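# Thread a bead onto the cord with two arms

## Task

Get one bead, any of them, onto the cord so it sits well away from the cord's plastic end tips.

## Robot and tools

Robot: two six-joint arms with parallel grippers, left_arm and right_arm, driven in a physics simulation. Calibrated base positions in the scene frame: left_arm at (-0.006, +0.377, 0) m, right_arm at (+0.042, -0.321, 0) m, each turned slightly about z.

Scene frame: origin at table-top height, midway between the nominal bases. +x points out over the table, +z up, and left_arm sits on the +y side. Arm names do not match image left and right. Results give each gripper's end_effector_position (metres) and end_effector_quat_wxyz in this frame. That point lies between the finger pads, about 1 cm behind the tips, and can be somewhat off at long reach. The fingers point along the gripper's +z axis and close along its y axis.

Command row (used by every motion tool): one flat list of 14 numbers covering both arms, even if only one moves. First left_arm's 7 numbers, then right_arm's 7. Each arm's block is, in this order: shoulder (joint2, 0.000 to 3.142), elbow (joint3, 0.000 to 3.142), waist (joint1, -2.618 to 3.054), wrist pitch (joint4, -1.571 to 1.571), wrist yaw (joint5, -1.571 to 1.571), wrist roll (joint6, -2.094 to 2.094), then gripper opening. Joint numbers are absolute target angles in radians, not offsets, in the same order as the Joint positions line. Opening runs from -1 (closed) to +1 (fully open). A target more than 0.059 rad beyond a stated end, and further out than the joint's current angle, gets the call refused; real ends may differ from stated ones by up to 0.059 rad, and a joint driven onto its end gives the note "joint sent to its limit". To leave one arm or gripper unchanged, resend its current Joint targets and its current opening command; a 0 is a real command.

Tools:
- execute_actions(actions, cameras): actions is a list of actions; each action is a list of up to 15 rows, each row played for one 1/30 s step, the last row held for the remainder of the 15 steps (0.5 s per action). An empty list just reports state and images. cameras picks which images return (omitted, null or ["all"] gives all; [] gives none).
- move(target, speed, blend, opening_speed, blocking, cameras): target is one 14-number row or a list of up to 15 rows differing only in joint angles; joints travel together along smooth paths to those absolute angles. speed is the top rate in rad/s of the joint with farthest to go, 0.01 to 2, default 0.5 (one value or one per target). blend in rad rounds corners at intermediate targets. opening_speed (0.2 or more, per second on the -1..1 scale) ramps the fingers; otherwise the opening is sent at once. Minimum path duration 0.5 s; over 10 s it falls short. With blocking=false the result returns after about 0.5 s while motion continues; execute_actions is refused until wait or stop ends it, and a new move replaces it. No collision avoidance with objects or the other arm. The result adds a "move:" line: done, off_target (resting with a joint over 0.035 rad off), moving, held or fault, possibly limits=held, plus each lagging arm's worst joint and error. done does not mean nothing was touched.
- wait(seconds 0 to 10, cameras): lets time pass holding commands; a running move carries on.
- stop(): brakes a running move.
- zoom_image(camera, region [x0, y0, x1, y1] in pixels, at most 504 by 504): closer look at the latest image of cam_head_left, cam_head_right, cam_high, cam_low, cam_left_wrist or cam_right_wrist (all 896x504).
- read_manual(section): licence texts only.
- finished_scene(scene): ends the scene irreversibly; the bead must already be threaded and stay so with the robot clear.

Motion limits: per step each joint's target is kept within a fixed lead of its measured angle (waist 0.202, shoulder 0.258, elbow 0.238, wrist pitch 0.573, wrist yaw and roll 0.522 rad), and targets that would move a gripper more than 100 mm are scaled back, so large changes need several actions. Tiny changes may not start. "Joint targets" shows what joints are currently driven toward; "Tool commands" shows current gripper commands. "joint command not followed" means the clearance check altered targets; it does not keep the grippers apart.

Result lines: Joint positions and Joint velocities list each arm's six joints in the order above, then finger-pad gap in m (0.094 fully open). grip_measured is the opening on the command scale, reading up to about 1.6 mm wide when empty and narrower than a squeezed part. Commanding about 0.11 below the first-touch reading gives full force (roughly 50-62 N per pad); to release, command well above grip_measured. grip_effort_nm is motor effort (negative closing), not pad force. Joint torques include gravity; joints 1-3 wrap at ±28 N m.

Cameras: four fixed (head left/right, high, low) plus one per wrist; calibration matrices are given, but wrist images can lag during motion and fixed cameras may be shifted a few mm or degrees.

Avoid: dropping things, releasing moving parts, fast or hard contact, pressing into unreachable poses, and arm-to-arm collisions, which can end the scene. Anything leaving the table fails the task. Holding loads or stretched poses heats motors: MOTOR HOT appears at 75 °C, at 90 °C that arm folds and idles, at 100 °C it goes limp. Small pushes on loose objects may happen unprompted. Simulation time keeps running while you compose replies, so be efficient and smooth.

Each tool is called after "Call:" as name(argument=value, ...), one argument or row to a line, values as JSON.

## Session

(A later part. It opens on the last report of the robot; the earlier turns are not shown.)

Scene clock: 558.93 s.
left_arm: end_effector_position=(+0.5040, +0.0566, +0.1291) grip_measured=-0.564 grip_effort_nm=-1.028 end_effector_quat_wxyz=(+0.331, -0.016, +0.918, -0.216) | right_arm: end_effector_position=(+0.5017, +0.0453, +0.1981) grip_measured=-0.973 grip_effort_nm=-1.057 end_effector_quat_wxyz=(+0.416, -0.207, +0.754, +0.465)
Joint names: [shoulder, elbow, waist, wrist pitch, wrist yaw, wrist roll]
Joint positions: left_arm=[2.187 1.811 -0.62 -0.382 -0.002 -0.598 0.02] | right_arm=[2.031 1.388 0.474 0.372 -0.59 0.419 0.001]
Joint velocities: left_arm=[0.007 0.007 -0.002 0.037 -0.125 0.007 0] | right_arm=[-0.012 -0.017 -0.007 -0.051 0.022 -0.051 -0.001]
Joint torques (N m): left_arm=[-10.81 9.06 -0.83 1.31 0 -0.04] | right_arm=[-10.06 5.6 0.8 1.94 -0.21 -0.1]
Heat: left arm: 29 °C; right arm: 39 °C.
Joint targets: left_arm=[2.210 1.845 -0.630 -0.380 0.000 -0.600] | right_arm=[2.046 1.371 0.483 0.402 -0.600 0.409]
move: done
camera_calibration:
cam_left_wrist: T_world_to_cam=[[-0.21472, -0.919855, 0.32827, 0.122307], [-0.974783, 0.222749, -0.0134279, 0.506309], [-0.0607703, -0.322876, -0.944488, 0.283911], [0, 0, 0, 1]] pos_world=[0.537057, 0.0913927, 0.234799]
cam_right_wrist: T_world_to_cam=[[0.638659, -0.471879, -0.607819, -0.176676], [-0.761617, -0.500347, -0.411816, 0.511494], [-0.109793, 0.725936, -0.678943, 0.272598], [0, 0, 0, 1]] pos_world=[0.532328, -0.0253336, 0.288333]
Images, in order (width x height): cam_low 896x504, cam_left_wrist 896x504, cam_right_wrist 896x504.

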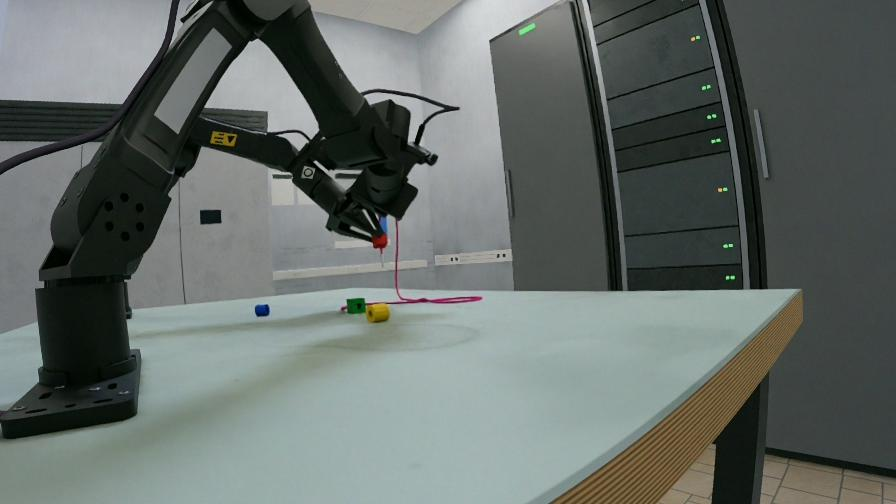

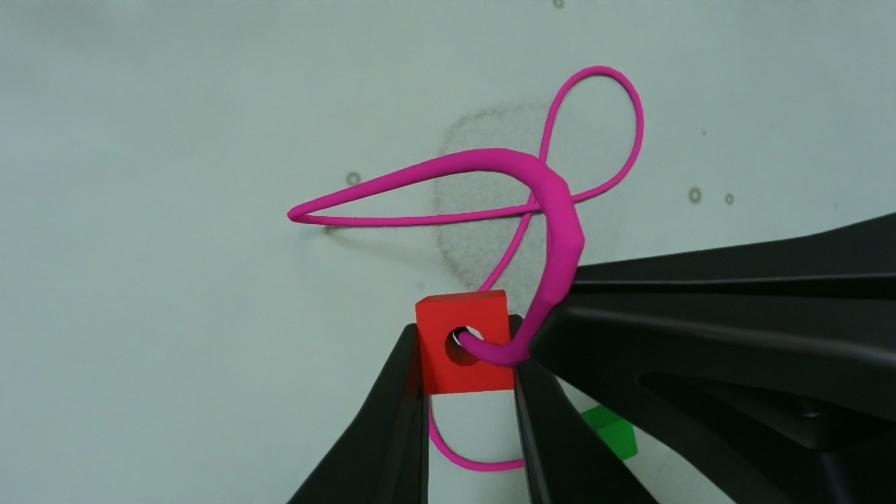

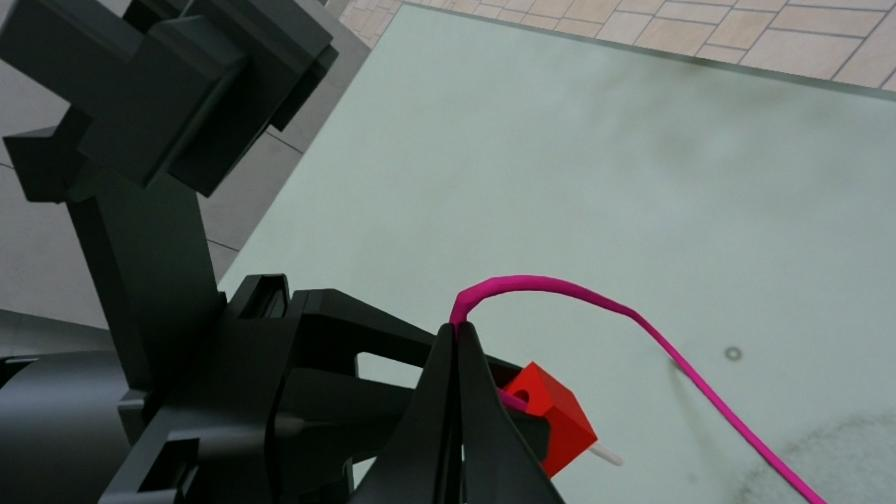

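Call:
move(
  target=[
    [2.245,1.675,-0.63,-0.224,0,-0.6,-0.68,2.152,1.298,0.489,0.572,-0.6,0.409,-1],
    [2.30,1.597,-0.63,-0.094,0,-0.6,-0.68,2.239,1.26,0.49,0.694,-0.6,0.409,-1],
  ],
  speed=0.12,
  blend=0.03,
)

Call:
zoom_image(
  camera="cam_low",
  region=[300, 210, 460, 330],
)

Scene clock: 572.20 s.
left_arm: end_effector_position=(+0.4970, +0.0609, +0.0360) grip_measured=-0.564 grip_effort_nm=-1.028 end_effector_quat_wxyz=(+0.318, -0.016, +0.925, -0.208) | right_arm: end_effector_position=(+0.5010, +0.0495, +0.1047) grip_measured=-0.973 grip_effort_nm=-1.057 end_effector_quat_wxyz=(+0.411, -0.209, +0.756, +0.465)
Joint names: [shoulder, elbow, waist, wrist pitch, wrist yaw, wrist roll]
Joint positions: left_arm=[2.277 1.6 -0.62 -0.114 -0.001 -0.598 0.02] | right_arm=[2.222 1.276 0.481 0.665 -0.59 0.419 0.001]
Joint velocities: left_arm=[0.007 0.002 -0.012 0.095 -0.037 -0.007 0] | right_arm=[-0.017 -0.017 0.012 -0.066 -0.066 0.022 -0.001]
Joint torques (N m): left_arm=[-11.1 5.71 -0.83 1.44 -0.01 -0.03] | right_arm=[-10.47 4.77 0.77 1.9 -0.19 -0.1]
Heat: left arm: 29 °C; right arm: 38 °C.
Joint targets: left_arm=[2.300 1.597 -0.630 -0.094 0.000 -0.600] | right_arm=[2.239 1.260 0.490 0.694 -0.600 0.409]
move: done
camera_calibration:
cam_left_wrist: T_world_to_cam=[[-0.205959, -0.925388, 0.318178, 0.151686], [-0.974664, 0.222979, 0.0176041, 0.496071], [-0.0872376, -0.306491, -0.947868, 0.209299], [0, 0, 0, 1]] pos_world=[0.533002, 0.0939029, 0.141392]
cam_right_wrist: T_world_to_cam=[[0.636401, -0.470541, -0.611216, -0.229613], [-0.761825, -0.507608, -0.402438, 0.474052], [-0.120894, 0.721752, -0.681512, 0.212113], [0, 0, 0, 1]] pos_world=[0.532914, -0.0205032, 0.194991]

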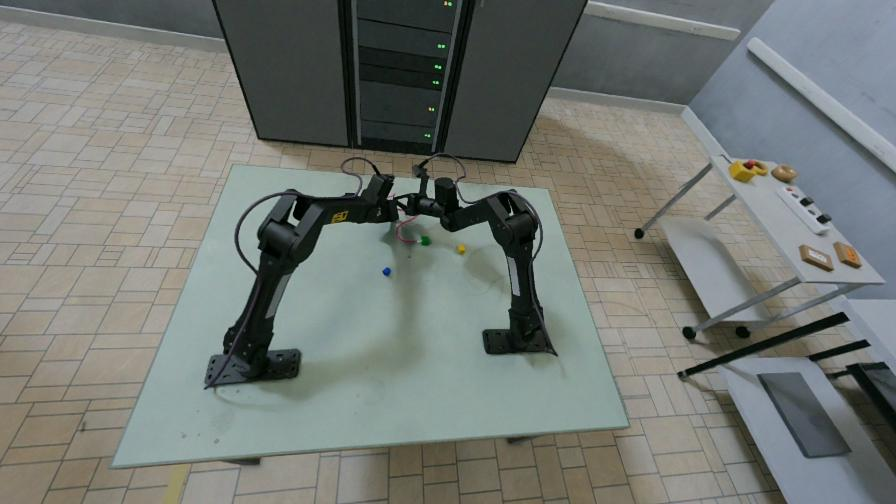

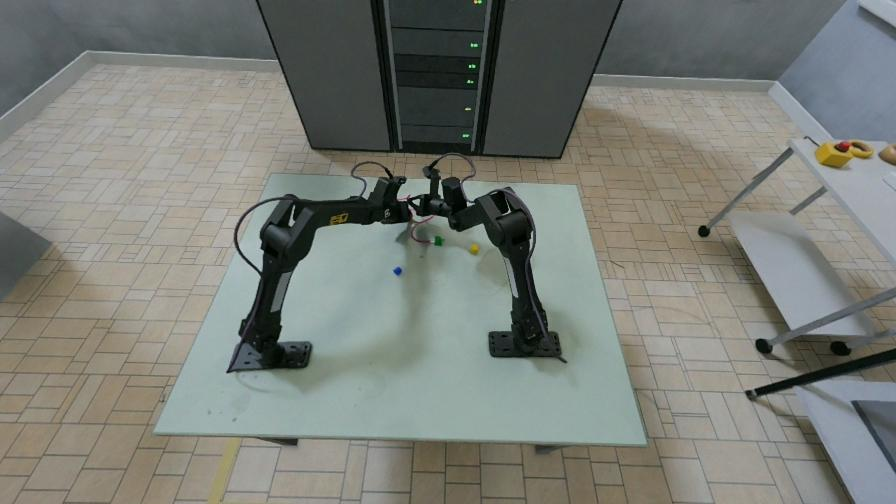

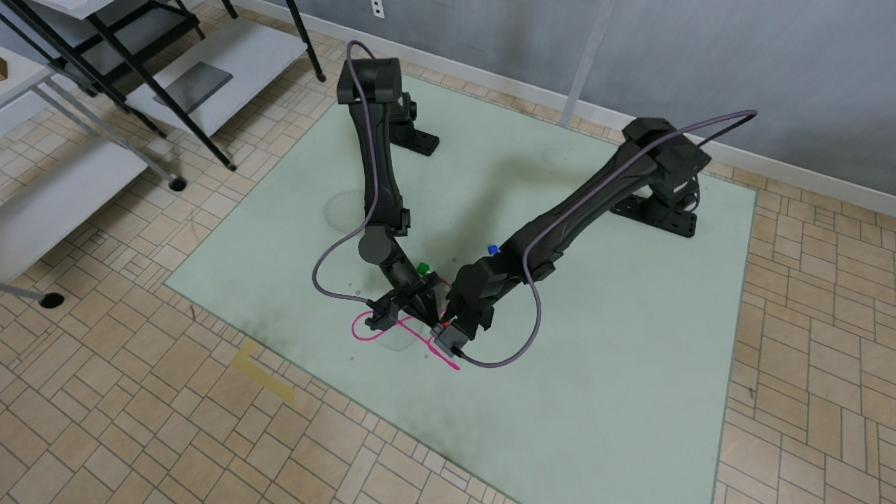

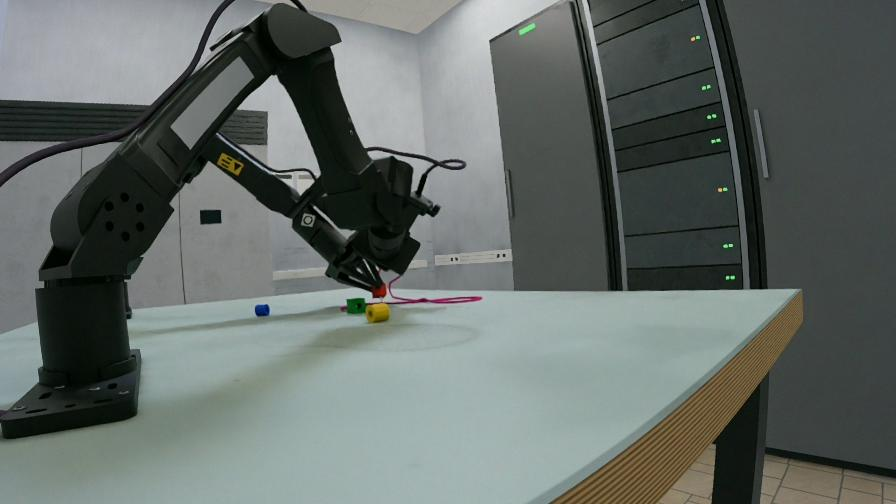

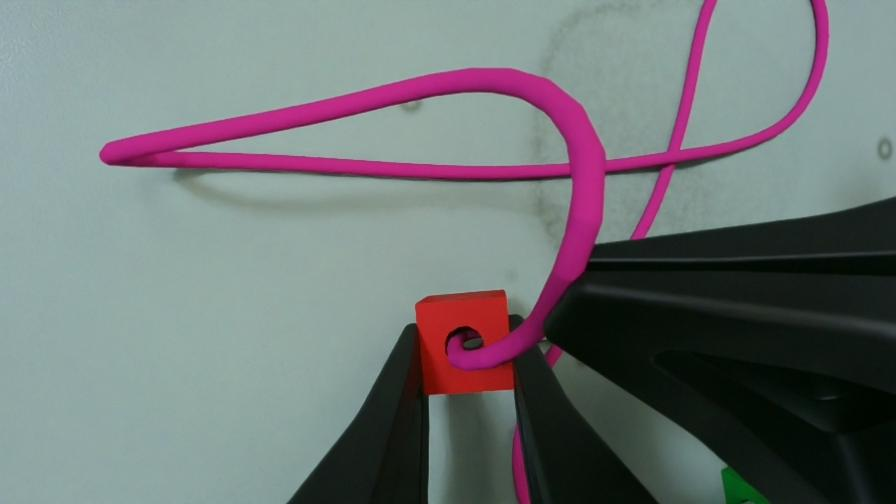

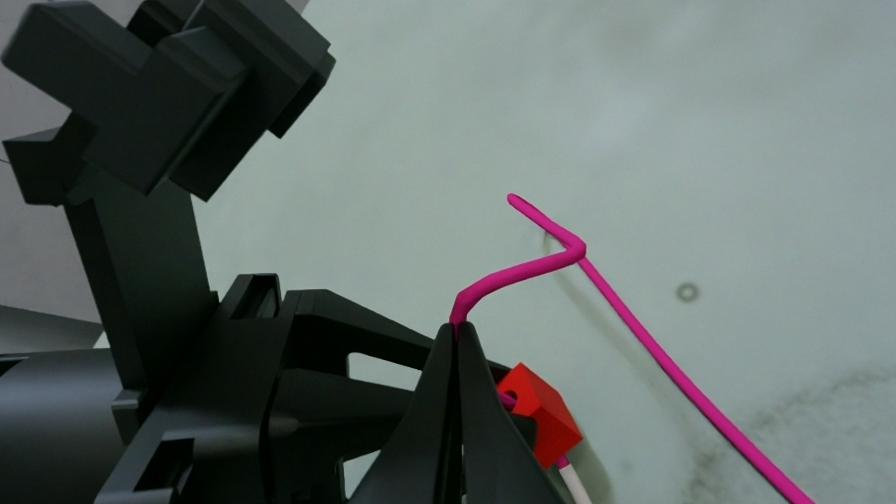

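Scaled by 3.150 from the camera's 896x504 image, which has a finer 1280x720 frame.

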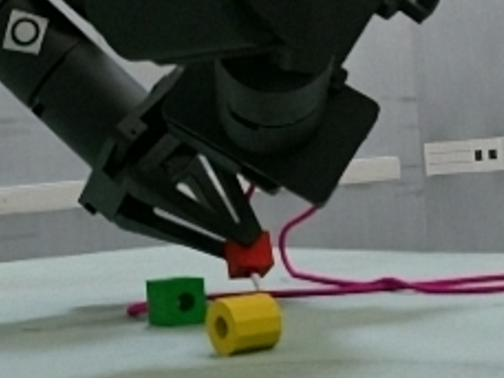

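Call:
move(
  target=[2.335,1.573,-0.63,-0.025,0,-0.6,-0.68,2.287,1.247,0.49,0.756,-0.6,0.409,-1],
  speed=0.1,
  cameras=["cam_low","cam_left_wrist","cam_right_wrist"],
)

Call:
zoom_image(
  camera="cam_low",
  region=[300, 210, 460, 330],
)

Scene clock: 577.93 s.
left_arm: end_effector_position=(+0.5018, +0.0578, +0.0287) grip_measured=-0.564 grip_effort_nm=-1.028 end_effector_quat_wxyz=(+0.331, -0.016, +0.918, -0.217) | right_arm: end_effector_position=(+0.5011, +0.0496, +0.0880) grip_measured=-0.973 grip_effort_nm=-1.053 end_effector_quat_wxyz=(+0.413, -0.210, +0.754, +0.466)
Joint names: [shoulder, elbow, waist, wrist pitch, wrist yaw, wrist roll]
Joint positions: left_arm=[2.3 1.581 -0.62 -0.037 -0.001 -0.598 0.02] | right_arm=[2.267 1.265 0.481 0.728 -0.59 0.419 0.001]
Joint velocities: left_arm=[-0.022 0.002 0.022 -0.022 0.022 0.007 -0.001] | right_arm=[0.002 -0.007 0.007 0.007 0.022 -0.007 0]
Joint torques (N m): left_arm=[-10.15 5.29 -0.81 1.41 -0.01 -0.03] | right_arm=[-10.4 4.48 0.75 1.91 -0.2 -0.1]
Heat: left arm: 29 °C; right arm: 39 °C.
Joint targets: left_arm=[2.335 1.573 -0.630 -0.025 0.000 -0.600] | right_arm=[2.287 1.247 0.490 0.756 -0.600 0.409]
move: done
camera_calibration:
cam_left_wrist: T_world_to_cam=[[-0.215353, -0.919455, 0.328976, 0.156223], [-0.974705, 0.223005, -0.01478, 0.502586], [-0.0597738, -0.323838, -0.944223, 0.188979], [0, 0, 0, 1]] pos_world=[0.534813, 0.0927595, 0.134472]
cam_right_wrist: T_world_to_cam=[[0.639857, -0.468613, -0.609085, -0.241923], [-0.759529, -0.506327, -0.408348, 0.466757], [-0.117039, 0.723902, -0.679903, 0.198473], [0, 0, 0, 1]] pos_world=[0.532541, -0.0207115, 0.17819]
Images, in order (width x height): cam_low 896x504, cam_left_wrist 896x504, cam_right_wrist 896x504.

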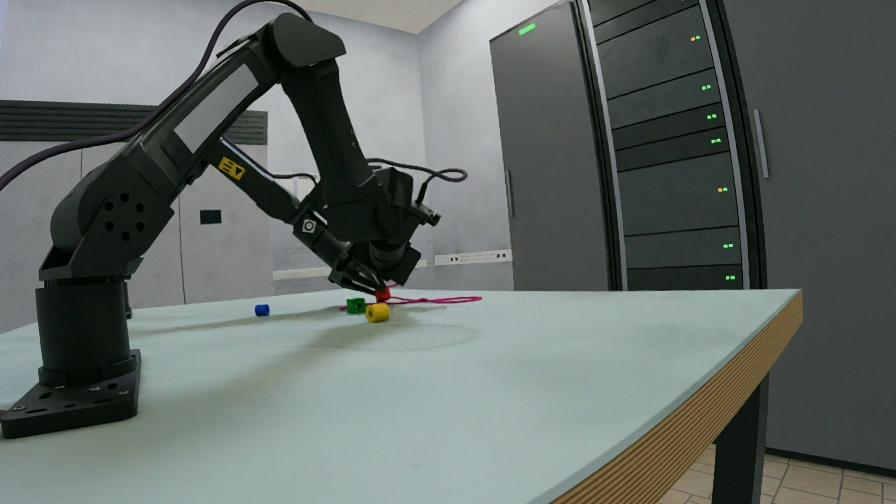

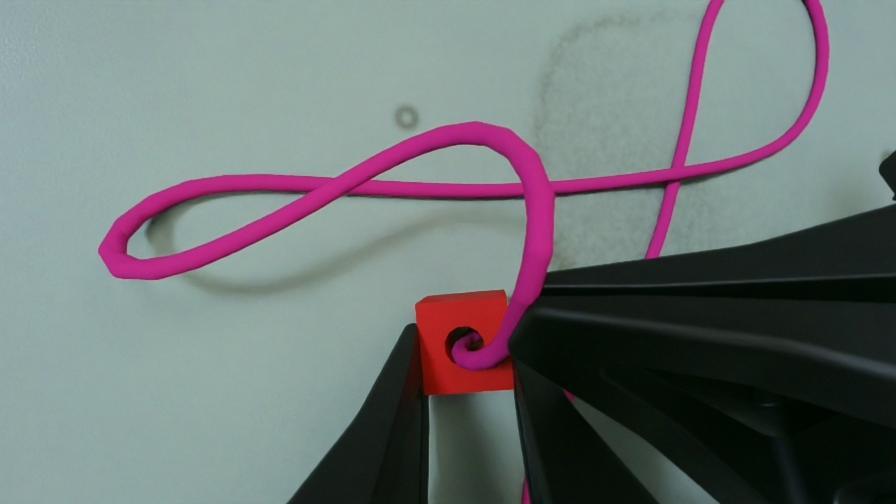

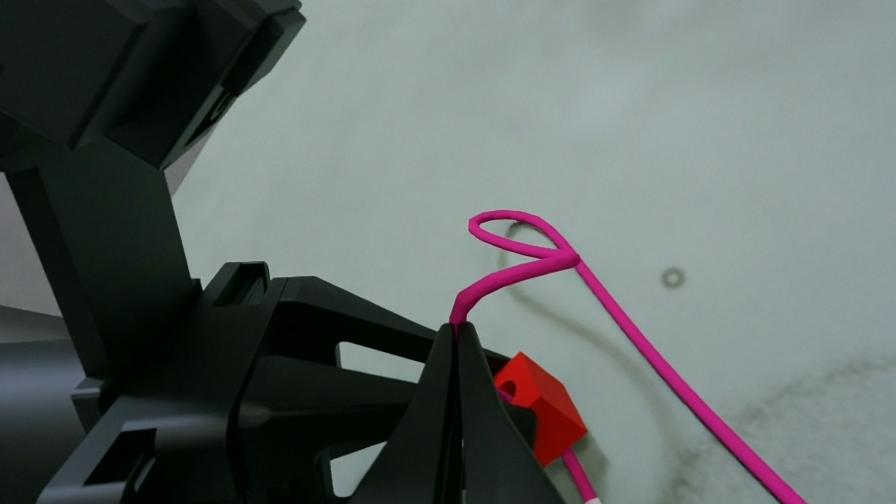

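Scaled by 3.150 from the camera's 896x504 image, which has a finer 1280x720 frame.

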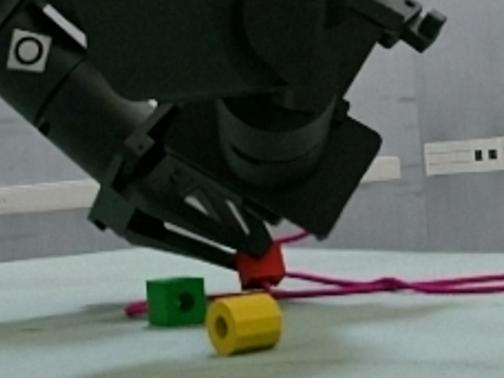

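Call:
move(
  target=[2.358,1.564,-0.63,0.01,0,-0.6,-0.68,2.312,1.242,0.49,0.785,-0.6,0.409,-1],
  speed=0.07,
  cameras=["cam_left_wrist","cam_right_wrist"],
)

Call:
zoom_image(
  camera="cam_right_wrist",
  region=[440, 330, 680, 504],
)

Scene clock: 585.60 s.
left_arm: end_effector_position=(+0.5060, +0.0552, +0.0277) grip_measured=-0.564 grip_effort_nm=-1.033 end_effector_quat_wxyz=(+0.342, -0.016, +0.913, -0.224) | right_arm: end_effector_position=(+0.5051, +0.0496, +0.0883) grip_measured=-0.973 grip_effort_nm=-1.057 end_effector_quat_wxyz=(+0.429, -0.209, +0.746, +0.465)
Joint names: [shoulder, elbow, waist, wrist pitch, wrist yaw, wrist roll]
Joint positions: left_arm=[2.312 1.576 -0.62 0.007 -0.001 -0.598 0.02] | right_arm=[2.285 1.265 0.481 0.78 -0.578 0.419 0.001]
Joint velocities: left_arm=[-0.007 0.012 0.007 -0.022 0.081 0.007 0] | right_arm=[-0.007 0.002 0.022 0.022 0.007 -0.051 -0.001]
Joint torques (N m): left_arm=[-9.39 5.07 -0.8 1.33 -0.01 -0.04] | right_arm=[-9.94 4 0.76 1.69 -0.32 -0.07]
Heat: left arm: 29 °C; right arm: 39 °C.
Joint targets: left_arm=[2.358 1.564 -0.630 0.010 0.000 -0.600] | right_arm=[2.312 1.242 0.490 0.785 -0.600 0.409]
move: off_target (left_arm); left_arm: the shoulder is farthest, 0.046 rad from its target
camera_calibration:
cam_left_wrist: T_world_to_cam=[[-0.222981, -0.914637, 0.337222, 0.158408], [-0.974074, 0.222607, -0.0403171, 0.507622], [-0.0381923, -0.337469, -0.940562, 0.177134], [0, 0, 0, 1]] pos_world=[0.536549, 0.0916628, 0.133653]
cam_right_wrist: T_world_to_cam=[[0.652751, -0.468318, -0.595478, -0.251956], [-0.752529, -0.491381, -0.438457, 0.468362], [-0.0872689, 0.734318, -0.673172, 0.182968], [0, 0, 0, 1]] pos_world=[0.532888, -0.0222084, 0.178491]
Images, in order (width x height): cam_left_wrist 896x504, cam_right_wrist 896x504.

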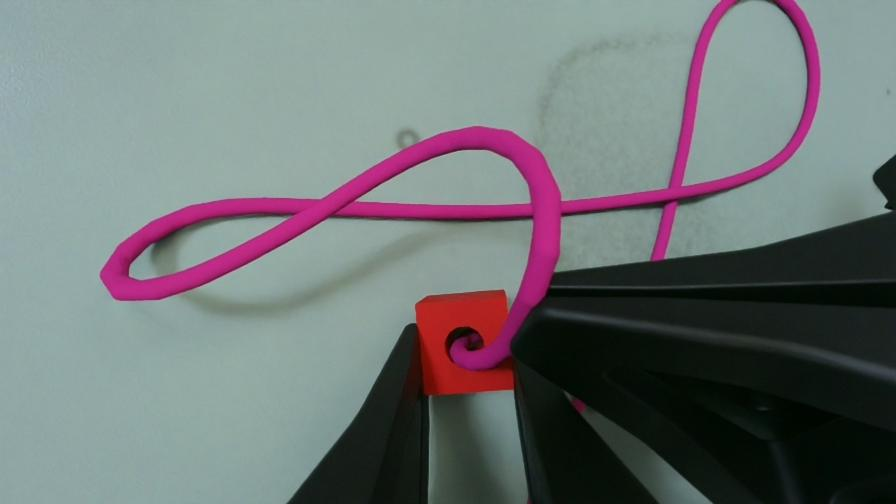

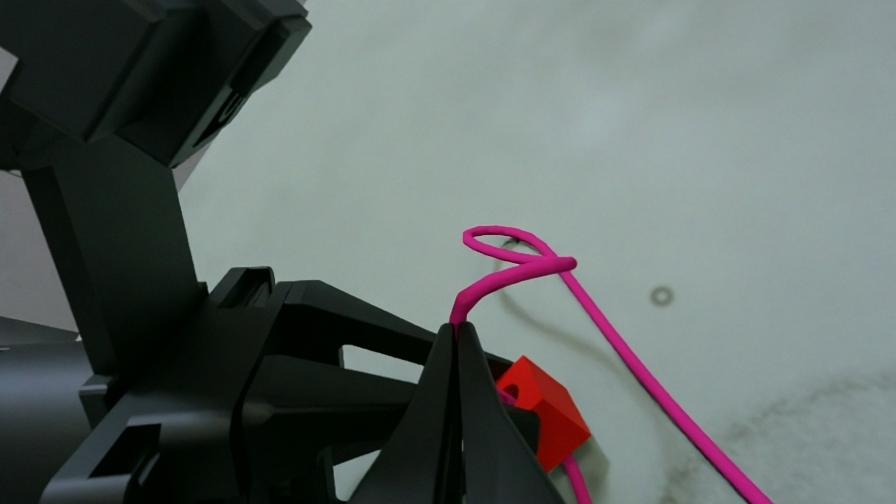

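Scaled by 2.100 from the camera's 896x504 image, which has a finer 1280x720 frame.

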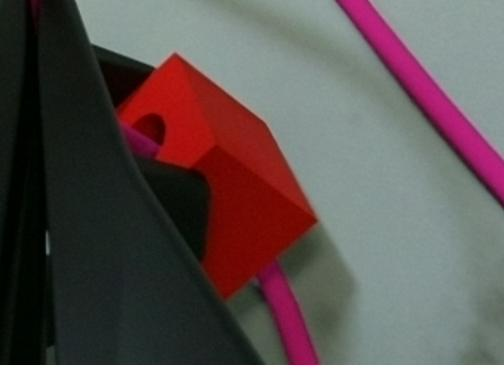

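Call:
move(
  target=[2.325,1.573,-0.63,0.0,0,-0.6,-0.68,2.275,1.245,0.49,0.755,-0.6,0.409,-1],
  speed=0.1,
  cameras=["cam_low"],
)

Call:
move(
  target=[2.325,1.573,-0.63,0.0,0,-0.6,-0.4,2.275,1.245,0.49,0.755,-0.6,0.409,-1],
  opening_speed=0.2,
  cameras=["cam_left_wrist","cam_right_wrist"],
)

Call:
zoom_image(
  camera="cam_right_wrist",
  region=[440, 330, 680, 504],
)

Scene clock: 595.03 s.
left_arm: end_effector_position=(+0.5060, +0.0552, +0.0277) grip_measured=-0.564 grip_effort_nm=-1.028 end_effector_quat_wxyz=(+0.342, -0.016, +0.913, -0.224) | right_arm: end_effector_position=(+0.5052, +0.0496, +0.0885) grip_measured=-0.973 grip_effort_nm=-1.053 end_effector_quat_wxyz=(+0.429, -0.209, +0.745, +0.465)
Joint names: [shoulder, elbow, waist, wrist pitch, wrist yaw, wrist roll]
Joint positions: left_arm=[2.312 1.575 -0.62 0.008 -0.001 -0.598 0.02] | right_arm=[2.285 1.265 0.481 0.781 -0.577 0.419 0.001]
Joint velocities: left_arm=[0.007 -0.007 0.012 -0.095 -0.022 -0.037 -0.001] | right_arm=[-0.027 0.002 -0.017 -0.037 -0.007 -0.022 0.001]
Joint torques (N m): left_arm=[-12.05 5.7 -0.81 1.25 -0.01 -0.03] | right_arm=[-12.78 4.25 0.79 1.38 -0.34 -0.09]
Heat: left arm: 29 °C; right arm: 40 °C.
Joint targets: left_arm=[2.325 1.573 -0.630 0.000 0.000 -0.600] | right_arm=[2.275 1.245 0.490 0.755 -0.600 0.409]
move: done
Images, in order (width x height): cam_low 896x504.

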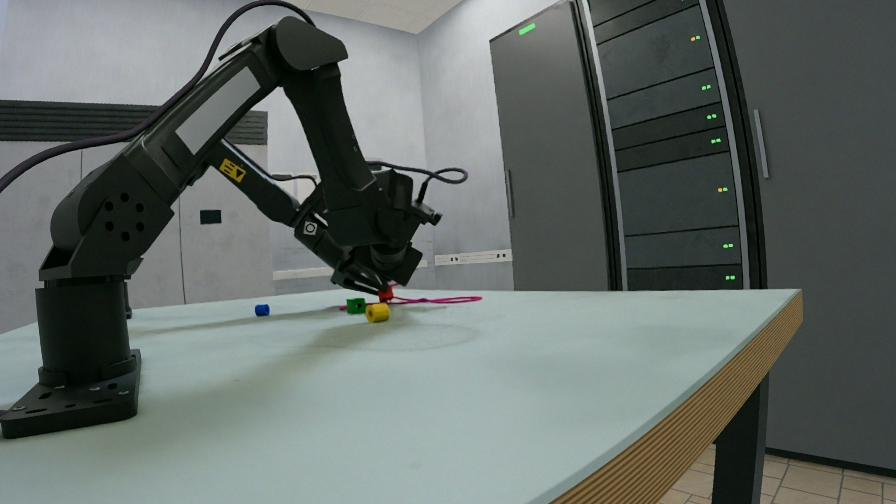

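Scene clock: 596.63 s.
left_arm: end_effector_position=(+0.5034, +0.0567, +0.0243) grip_measured=-0.402 grip_effort_nm=0.095 end_effector_quat_wxyz=(+0.335, -0.016, +0.916, -0.220) | right_arm: end_effector_position=(+0.5040, +0.0496, +0.0856) grip_measured=-0.973 grip_effort_nm=-1.053 end_effector_quat_wxyz=(+0.423, -0.209, +0.749, +0.465)
Joint names: [shoulder, elbow, waist, wrist pitch, wrist yaw, wrist roll]
Joint positions: left_arm=[2.312 1.575 -0.62 -0.011 0 -0.599 0.028] | right_arm=[2.285 1.265 0.481 0.767 -0.581 0.419 0.001]
Joint velocities: left_arm=[-0.012 -0.012 0.017 0.037 -0.037 -0.066 -0.001] | right_arm=[-0.042 0.007 -0.022 -0.051 -0.095 0.022 0]
Joint torques (N m): left_arm=[-12.04 5.68 -0.81 1.39 -0.01 -0.02] | right_arm=[-12.78 4.22 0.75 1.53 -0.31 -0.07]
Heat: left arm: 29 °C; right arm: 40 °C.
Joint targets: left_arm=[2.325 1.573 -0.630 0.000 0.000 -0.600] | right_arm=[2.275 1.245 0.490 0.755 -0.600 0.409]
move: done
camera_calibration:
cam_left_wrist: T_world_to_cam=[[-0.217469, -0.917506, 0.333002, 0.157831], [-0.974623, 0.222673, -0.0229643, 0.504419], [-0.0530807, -0.329546, -0.942646, 0.18146], [0, 0, 0, 1]] pos_world=[0.535573, 0.0922902, 0.130079]
cam_right_wrist: T_world_to_cam=[[0.647386, -0.469832, -0.600124, -0.249712], [-0.755944, -0.496197, -0.42701, 0.467307], [-0.0971569, 0.7301, -0.676398, 0.186594], [0, 0, 0, 1]] pos_world=[0.533047, -0.0216787, 0.175898]
Images, in order (width x height): cam_left_wrist 896x504, cam_right_wrist 896x504.

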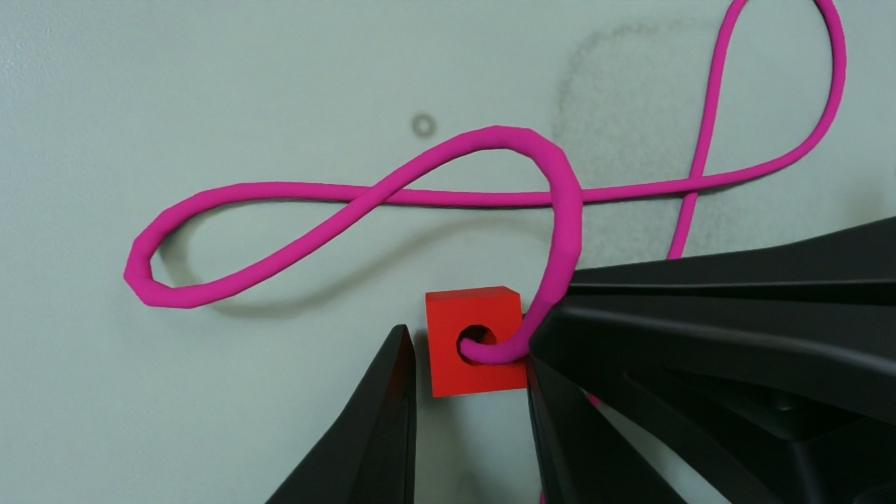

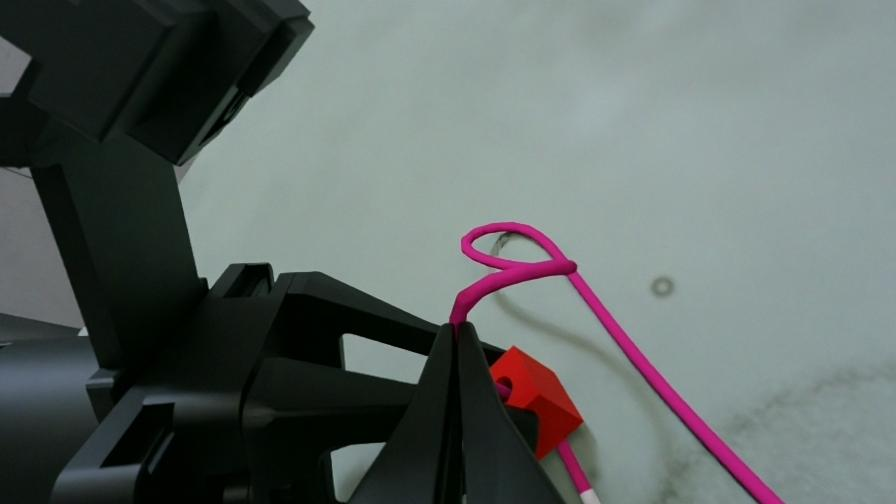

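Scaled by 2.100 from the camera's 896x504 image, which has a finer 1280x720 frame.

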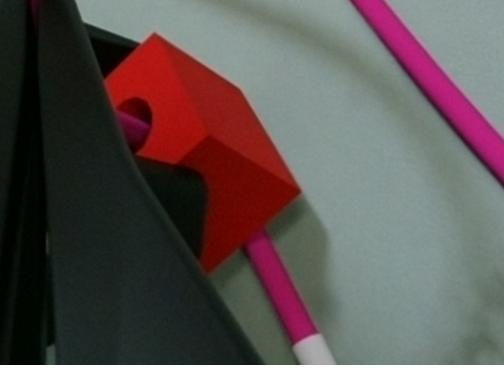

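Call:
move(
  target=[2.325,1.573,-0.63,0.0,0,-0.6,-0.05,2.275,1.245,0.49,0.755,-0.6,0.409,-1],
  opening_speed=0.3,
  cameras=[],
)

Call:
move(
  target=[
    [1.93,1.07,-0.63,0.09,0,-0.6,-0.05,2.275,1.245,0.49,0.755,-0.6,0.409,-1],
    [1.5,0.95,-0.4,0,0,-0.2,-0.05,2.275,1.245,0.49,0.755,-0.6,0.409,-1],
  ],
  speed=0.3,
  blend=0.05,
)

Call:
zoom_image(
  camera="cam_right_wrist",
  region=[440, 330, 680, 504],
)

Call:
zoom_image(
  camera="cam_low",
  region=[300, 210, 460, 330],
)

Scene clock: 609.67 s.
left_arm: end_effector_position=(+0.5029, +0.0572, +0.0236) grip_measured=-0.053 grip_effort_nm=0.154 end_effector_quat_wxyz=(+0.333, -0.017, +0.917, -0.218) | right_arm: end_effector_position=(+0.5077, +0.0462, +0.0854) grip_measured=-0.974 grip_effort_nm=-1.053 end_effector_quat_wxyz=(+0.427, -0.204, +0.751, +0.460)
Joint names: [shoulder, elbow, waist, wrist pitch, wrist yaw, wrist roll]
Joint positions: left_arm=[2.312 1.575 -0.62 -0.014 -0.001 -0.599 0.044] | right_arm=[2.285 1.265 0.476 0.768 -0.57 0.419 0.001]
Joint velocities: left_arm=[0.007 0.007 -0.002 0.037 -0.037 0.007 -0.002] | right_arm=[-0.012 -0.007 0.022 -0.007 -0.037 0.037 0.001]
Joint torques (N m): left_arm=[-12.03 5.67 -0.81 1.43 0 -0.02] | right_arm=[-12.75 4.25 1.21 1.52 -0.39 -0.07]
Heat: left arm: 29 °C; right arm: 42 °C.
Joint targets: left_arm=[2.325 1.573 -0.630 0.000 0.000 -0.600] | right_arm=[2.275 1.245 0.490 0.755 -0.600 0.409]
move: done
No camera images: "cameras" was empty.

Scene clock: 613.47 s.
left_arm: end_effector_position=(+0.4230, +0.2227, +0.1634) grip_measured=-0.052 grip_effort_nm=0.090 end_effector_quat_wxyz=(+0.458, +0.062, +0.877, -0.130) | right_arm: end_effector_position=(+0.5017, +0.0509, +0.0845) grip_measured=-0.974 grip_effort_nm=-1.053 end_effector_quat_wxyz=(+0.418, -0.212, +0.750, +0.467)
Joint names: [shoulder, elbow, waist, wrist pitch, wrist yaw, wrist roll]
Joint positions: left_arm=[1.534 0.957 -0.405 -0.001 -0.001 -0.207 0.045] | right_arm=[2.285 1.265 0.483 0.761 -0.59 0.419 0.001]
Joint velocities: left_arm=[0.002 0.002 0.002 -0.081 0.037 -0.037 0.001] | right_arm=[0.002 -0.007 -0.007 -0.022 -0.007 0.022 0.001]
Joint torques (N m): left_arm=[-9.59 5.81 0.4 1.46 0.01 0.06] | right_arm=[-12.7 4.26 0.66 1.59 -0.21 -0.08]
Heat: left arm: 30 °C; right arm: 42 °C.
Joint targets: left_arm=[1.500 0.950 -0.400 0.000 0.000 -0.200] | right_arm=[2.275 1.245 0.490 0.755 -0.600 0.409]
move: done
camera_calibration:
cam_left_wrist: T_world_to_cam=[[-0.301502, -0.951217, 0.0654455, 0.333067], [-0.928637, 0.277396, -0.246342, 0.397248], [0.21617, -0.135048, -0.966971, 0.209782], [0, 0, 0, 1]] pos_world=[0.423971, 0.234954, 0.278915]
cam_right_wrist: T_world_to_cam=[[0.648142, -0.463791, -0.603995, -0.248658], [-0.753631, -0.504515, -0.421313, 0.464495], [-0.109323, 0.72826, -0.676524, 0.190862], [0, 0, 0, 1]] pos_world=[0.53209, -0.0199783, 0.174633]

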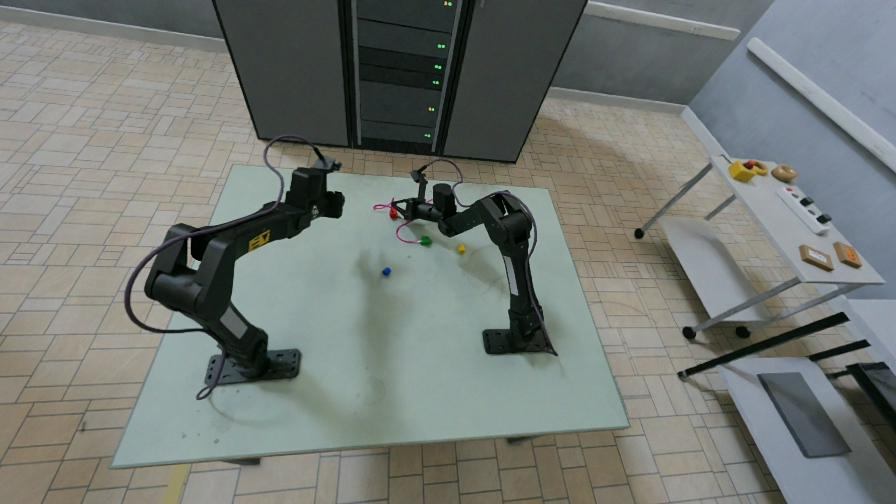

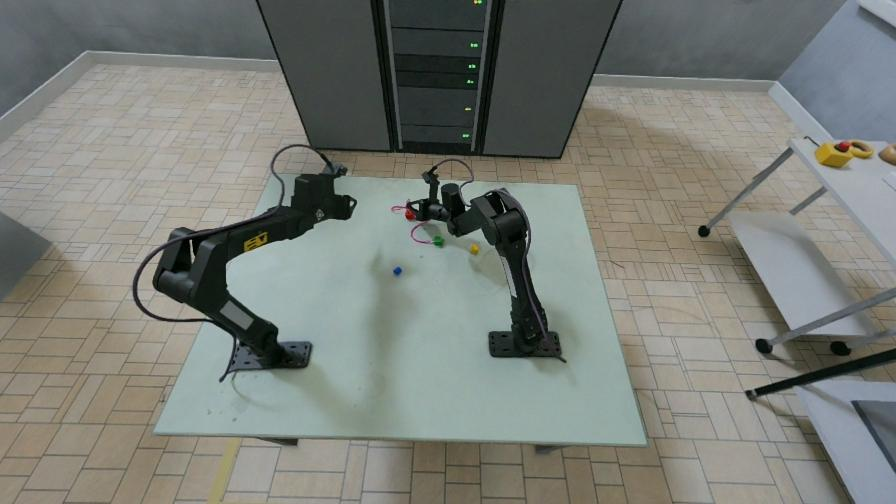

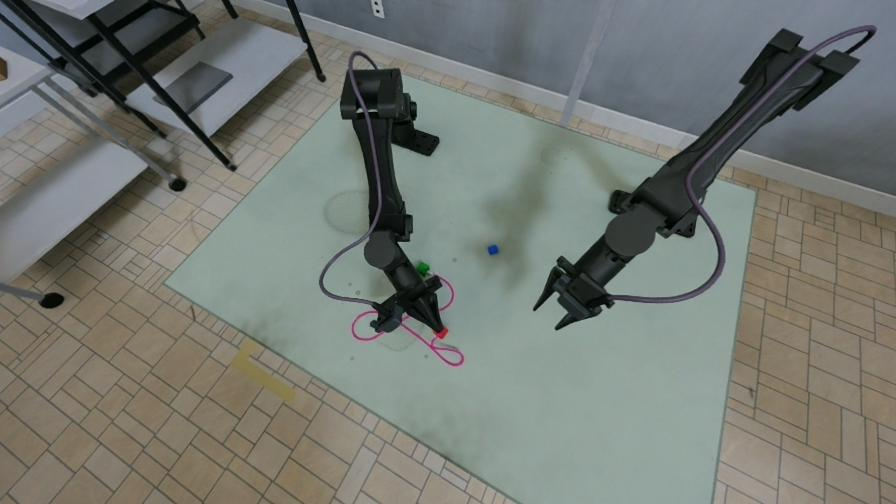

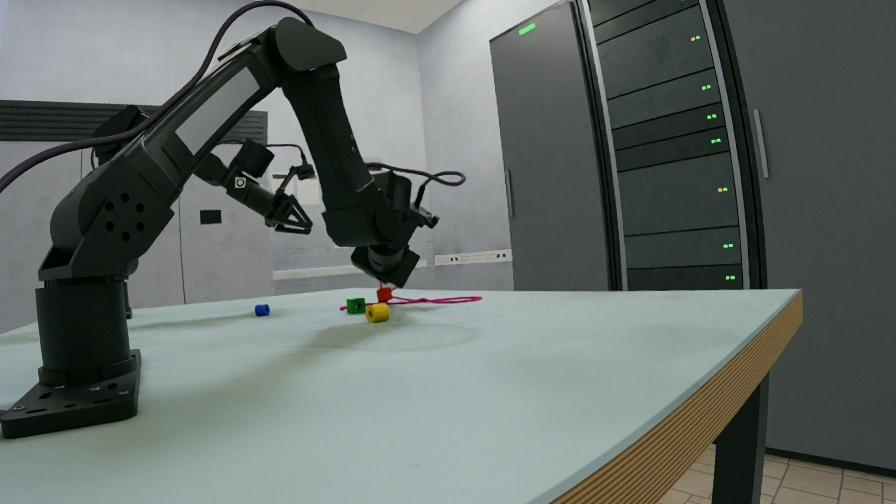

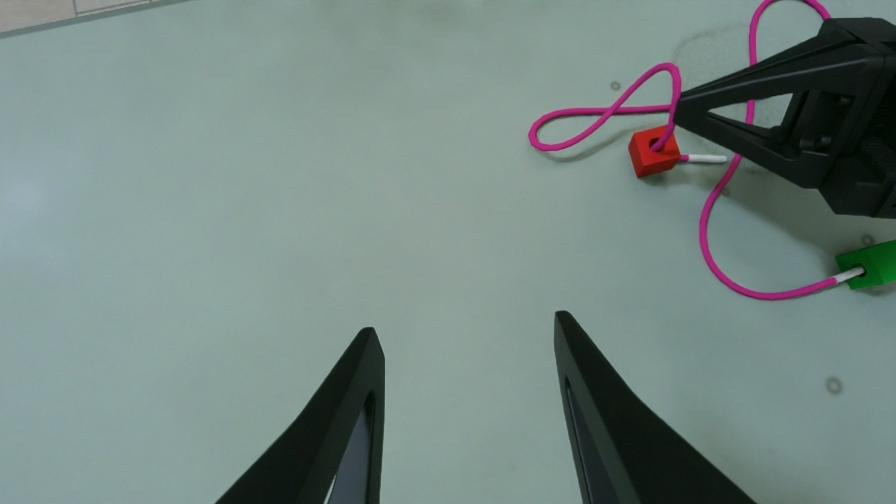

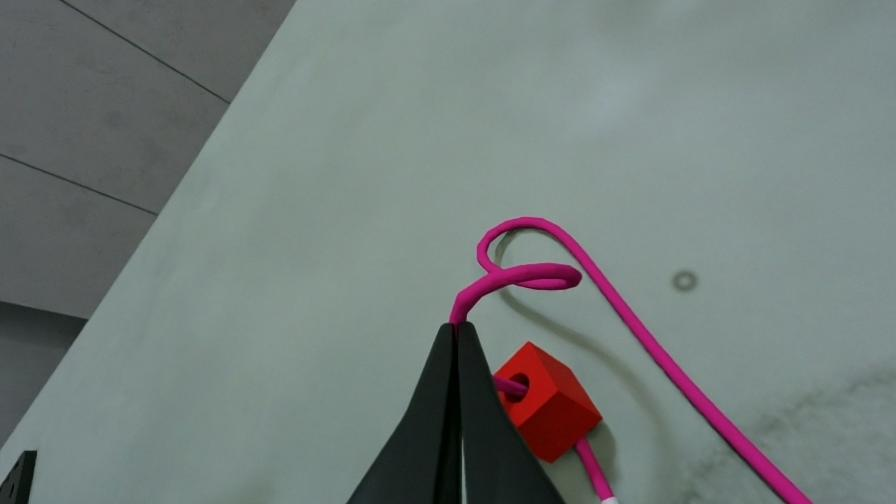

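Scaled by 2.100 from the camera's 896x504 image, which has a finer 1280x720 frame.

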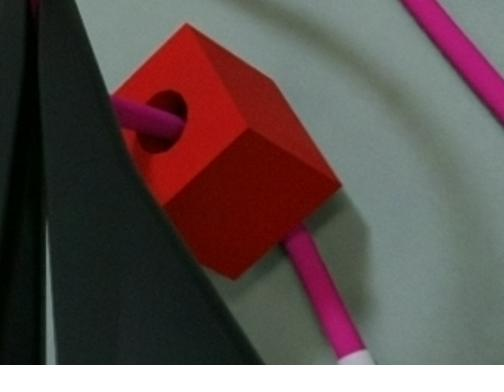

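Scaled by 3.150 from the camera's 896x504 image, which has a finer 1280x720 frame.

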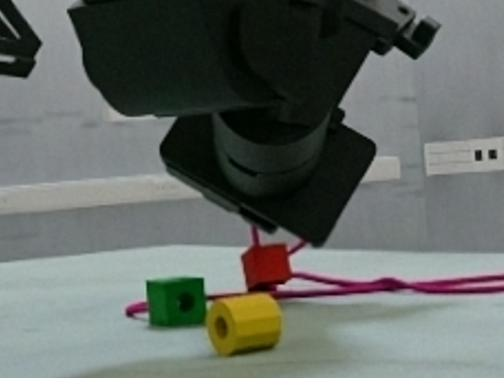

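Call:
move(
  target=[1.5,0.95,-0.4,0,0,-0.2,-0.05,2.42,1.345,0.55,0.88,-0.6,0.409,-1],
  speed=0.12,
  cameras=["cam_left_wrist","cam_right_wrist"],
)

Call:
zoom_image(
  camera="cam_left_wrist",
  region=[500, 30, 860, 250],
)

Scene clock: 621.60 s.
left_arm: end_effector_position=(+0.4229, +0.2227, +0.1633) grip_measured=-0.052 grip_effort_nm=0.090 end_effector_quat_wxyz=(+0.458, +0.062, +0.877, -0.130) | right_arm: end_effector_position=(+0.4882, +0.0830, +0.0599) grip_measured=-0.974 grip_effort_nm=-1.057 end_effector_quat_wxyz=(+0.416, -0.237, +0.733, +0.483)
Joint names: [shoulder, elbow, waist, wrist pitch, wrist yaw, wrist roll]
Joint positions: left_arm=[1.534 0.957 -0.405 -0.001 -0.001 -0.206 0.045] | right_arm=[2.396 1.311 0.541 0.857 -0.591 0.419 0.001]
Joint velocities: left_arm=[-0.007 0.007 -0.022 -0.037 0.007 0.037 0.001] | right_arm=[0.002 -0.002 -0.007 0.022 0.037 -0.022 -0.001]
Joint torques (N m): left_arm=[-9.58 5.81 0.42 1.44 0 0.05] | right_arm=[-10.65 7.98 0.76 1.84 -0.17 -0.08]
Heat: left arm: 29 °C; right arm: 42 °C.
Joint targets: left_arm=[1.500 0.950 -0.400 0.000 0.000 -0.200] | right_arm=[2.420 1.345 0.550 0.880 -0.600 0.409]
move: done
camera_calibration:
cam_left_wrist: T_world_to_cam=[[-0.302071, -0.951104, 0.0644581, 0.333458], [-0.92856, 0.278263, -0.245656, 0.396771], [0.215708, -0.134059, -0.967212, 0.209669], [0, 0, 0, 1]] pos_world=[0.423926, 0.234855, 0.27877]
cam_right_wrist: T_world_to_cam=[[0.690866, -0.414005, -0.59271, -0.265534], [-0.710419, -0.540909, -0.450246, 0.443852], [-0.134198, 0.732132, -0.667812, 0.16061], [0, 0, 0, 1]] pos_world=[0.520323, 0.012564, 0.149715]
Images, in order (width x height): cam_left_wrist 896x504, cam_right_wrist 896x504.

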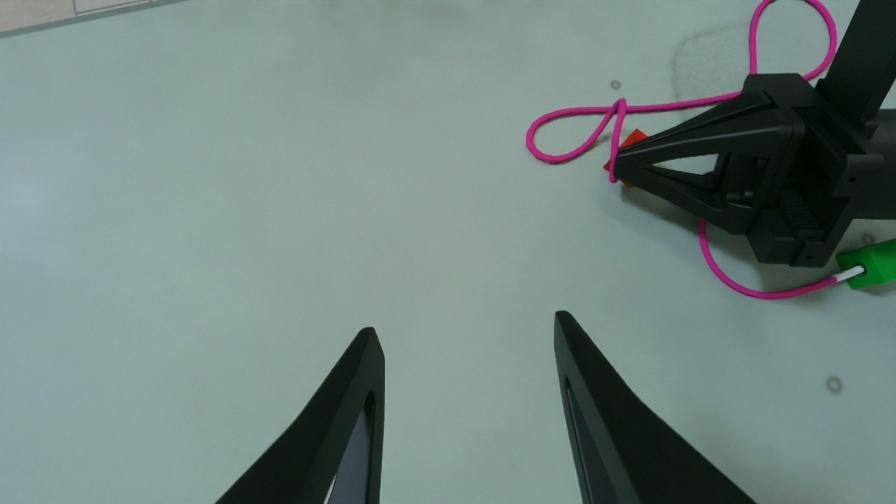

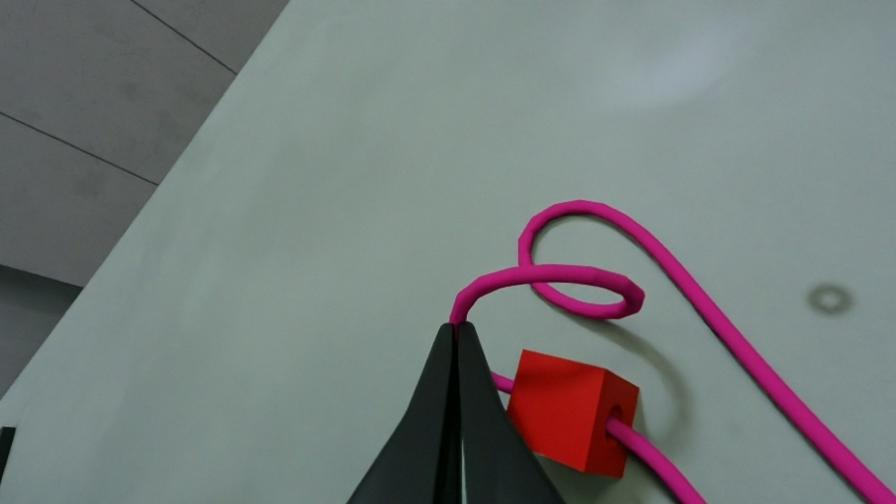

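Scaled by 1.400 from the camera's 896x504 image, which has a finer 1280x720 frame.

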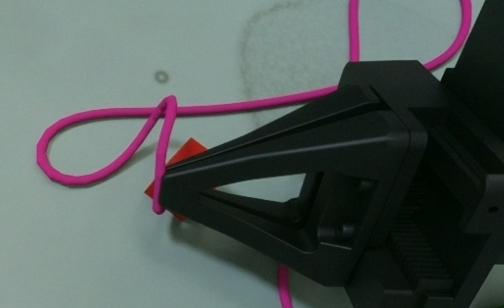

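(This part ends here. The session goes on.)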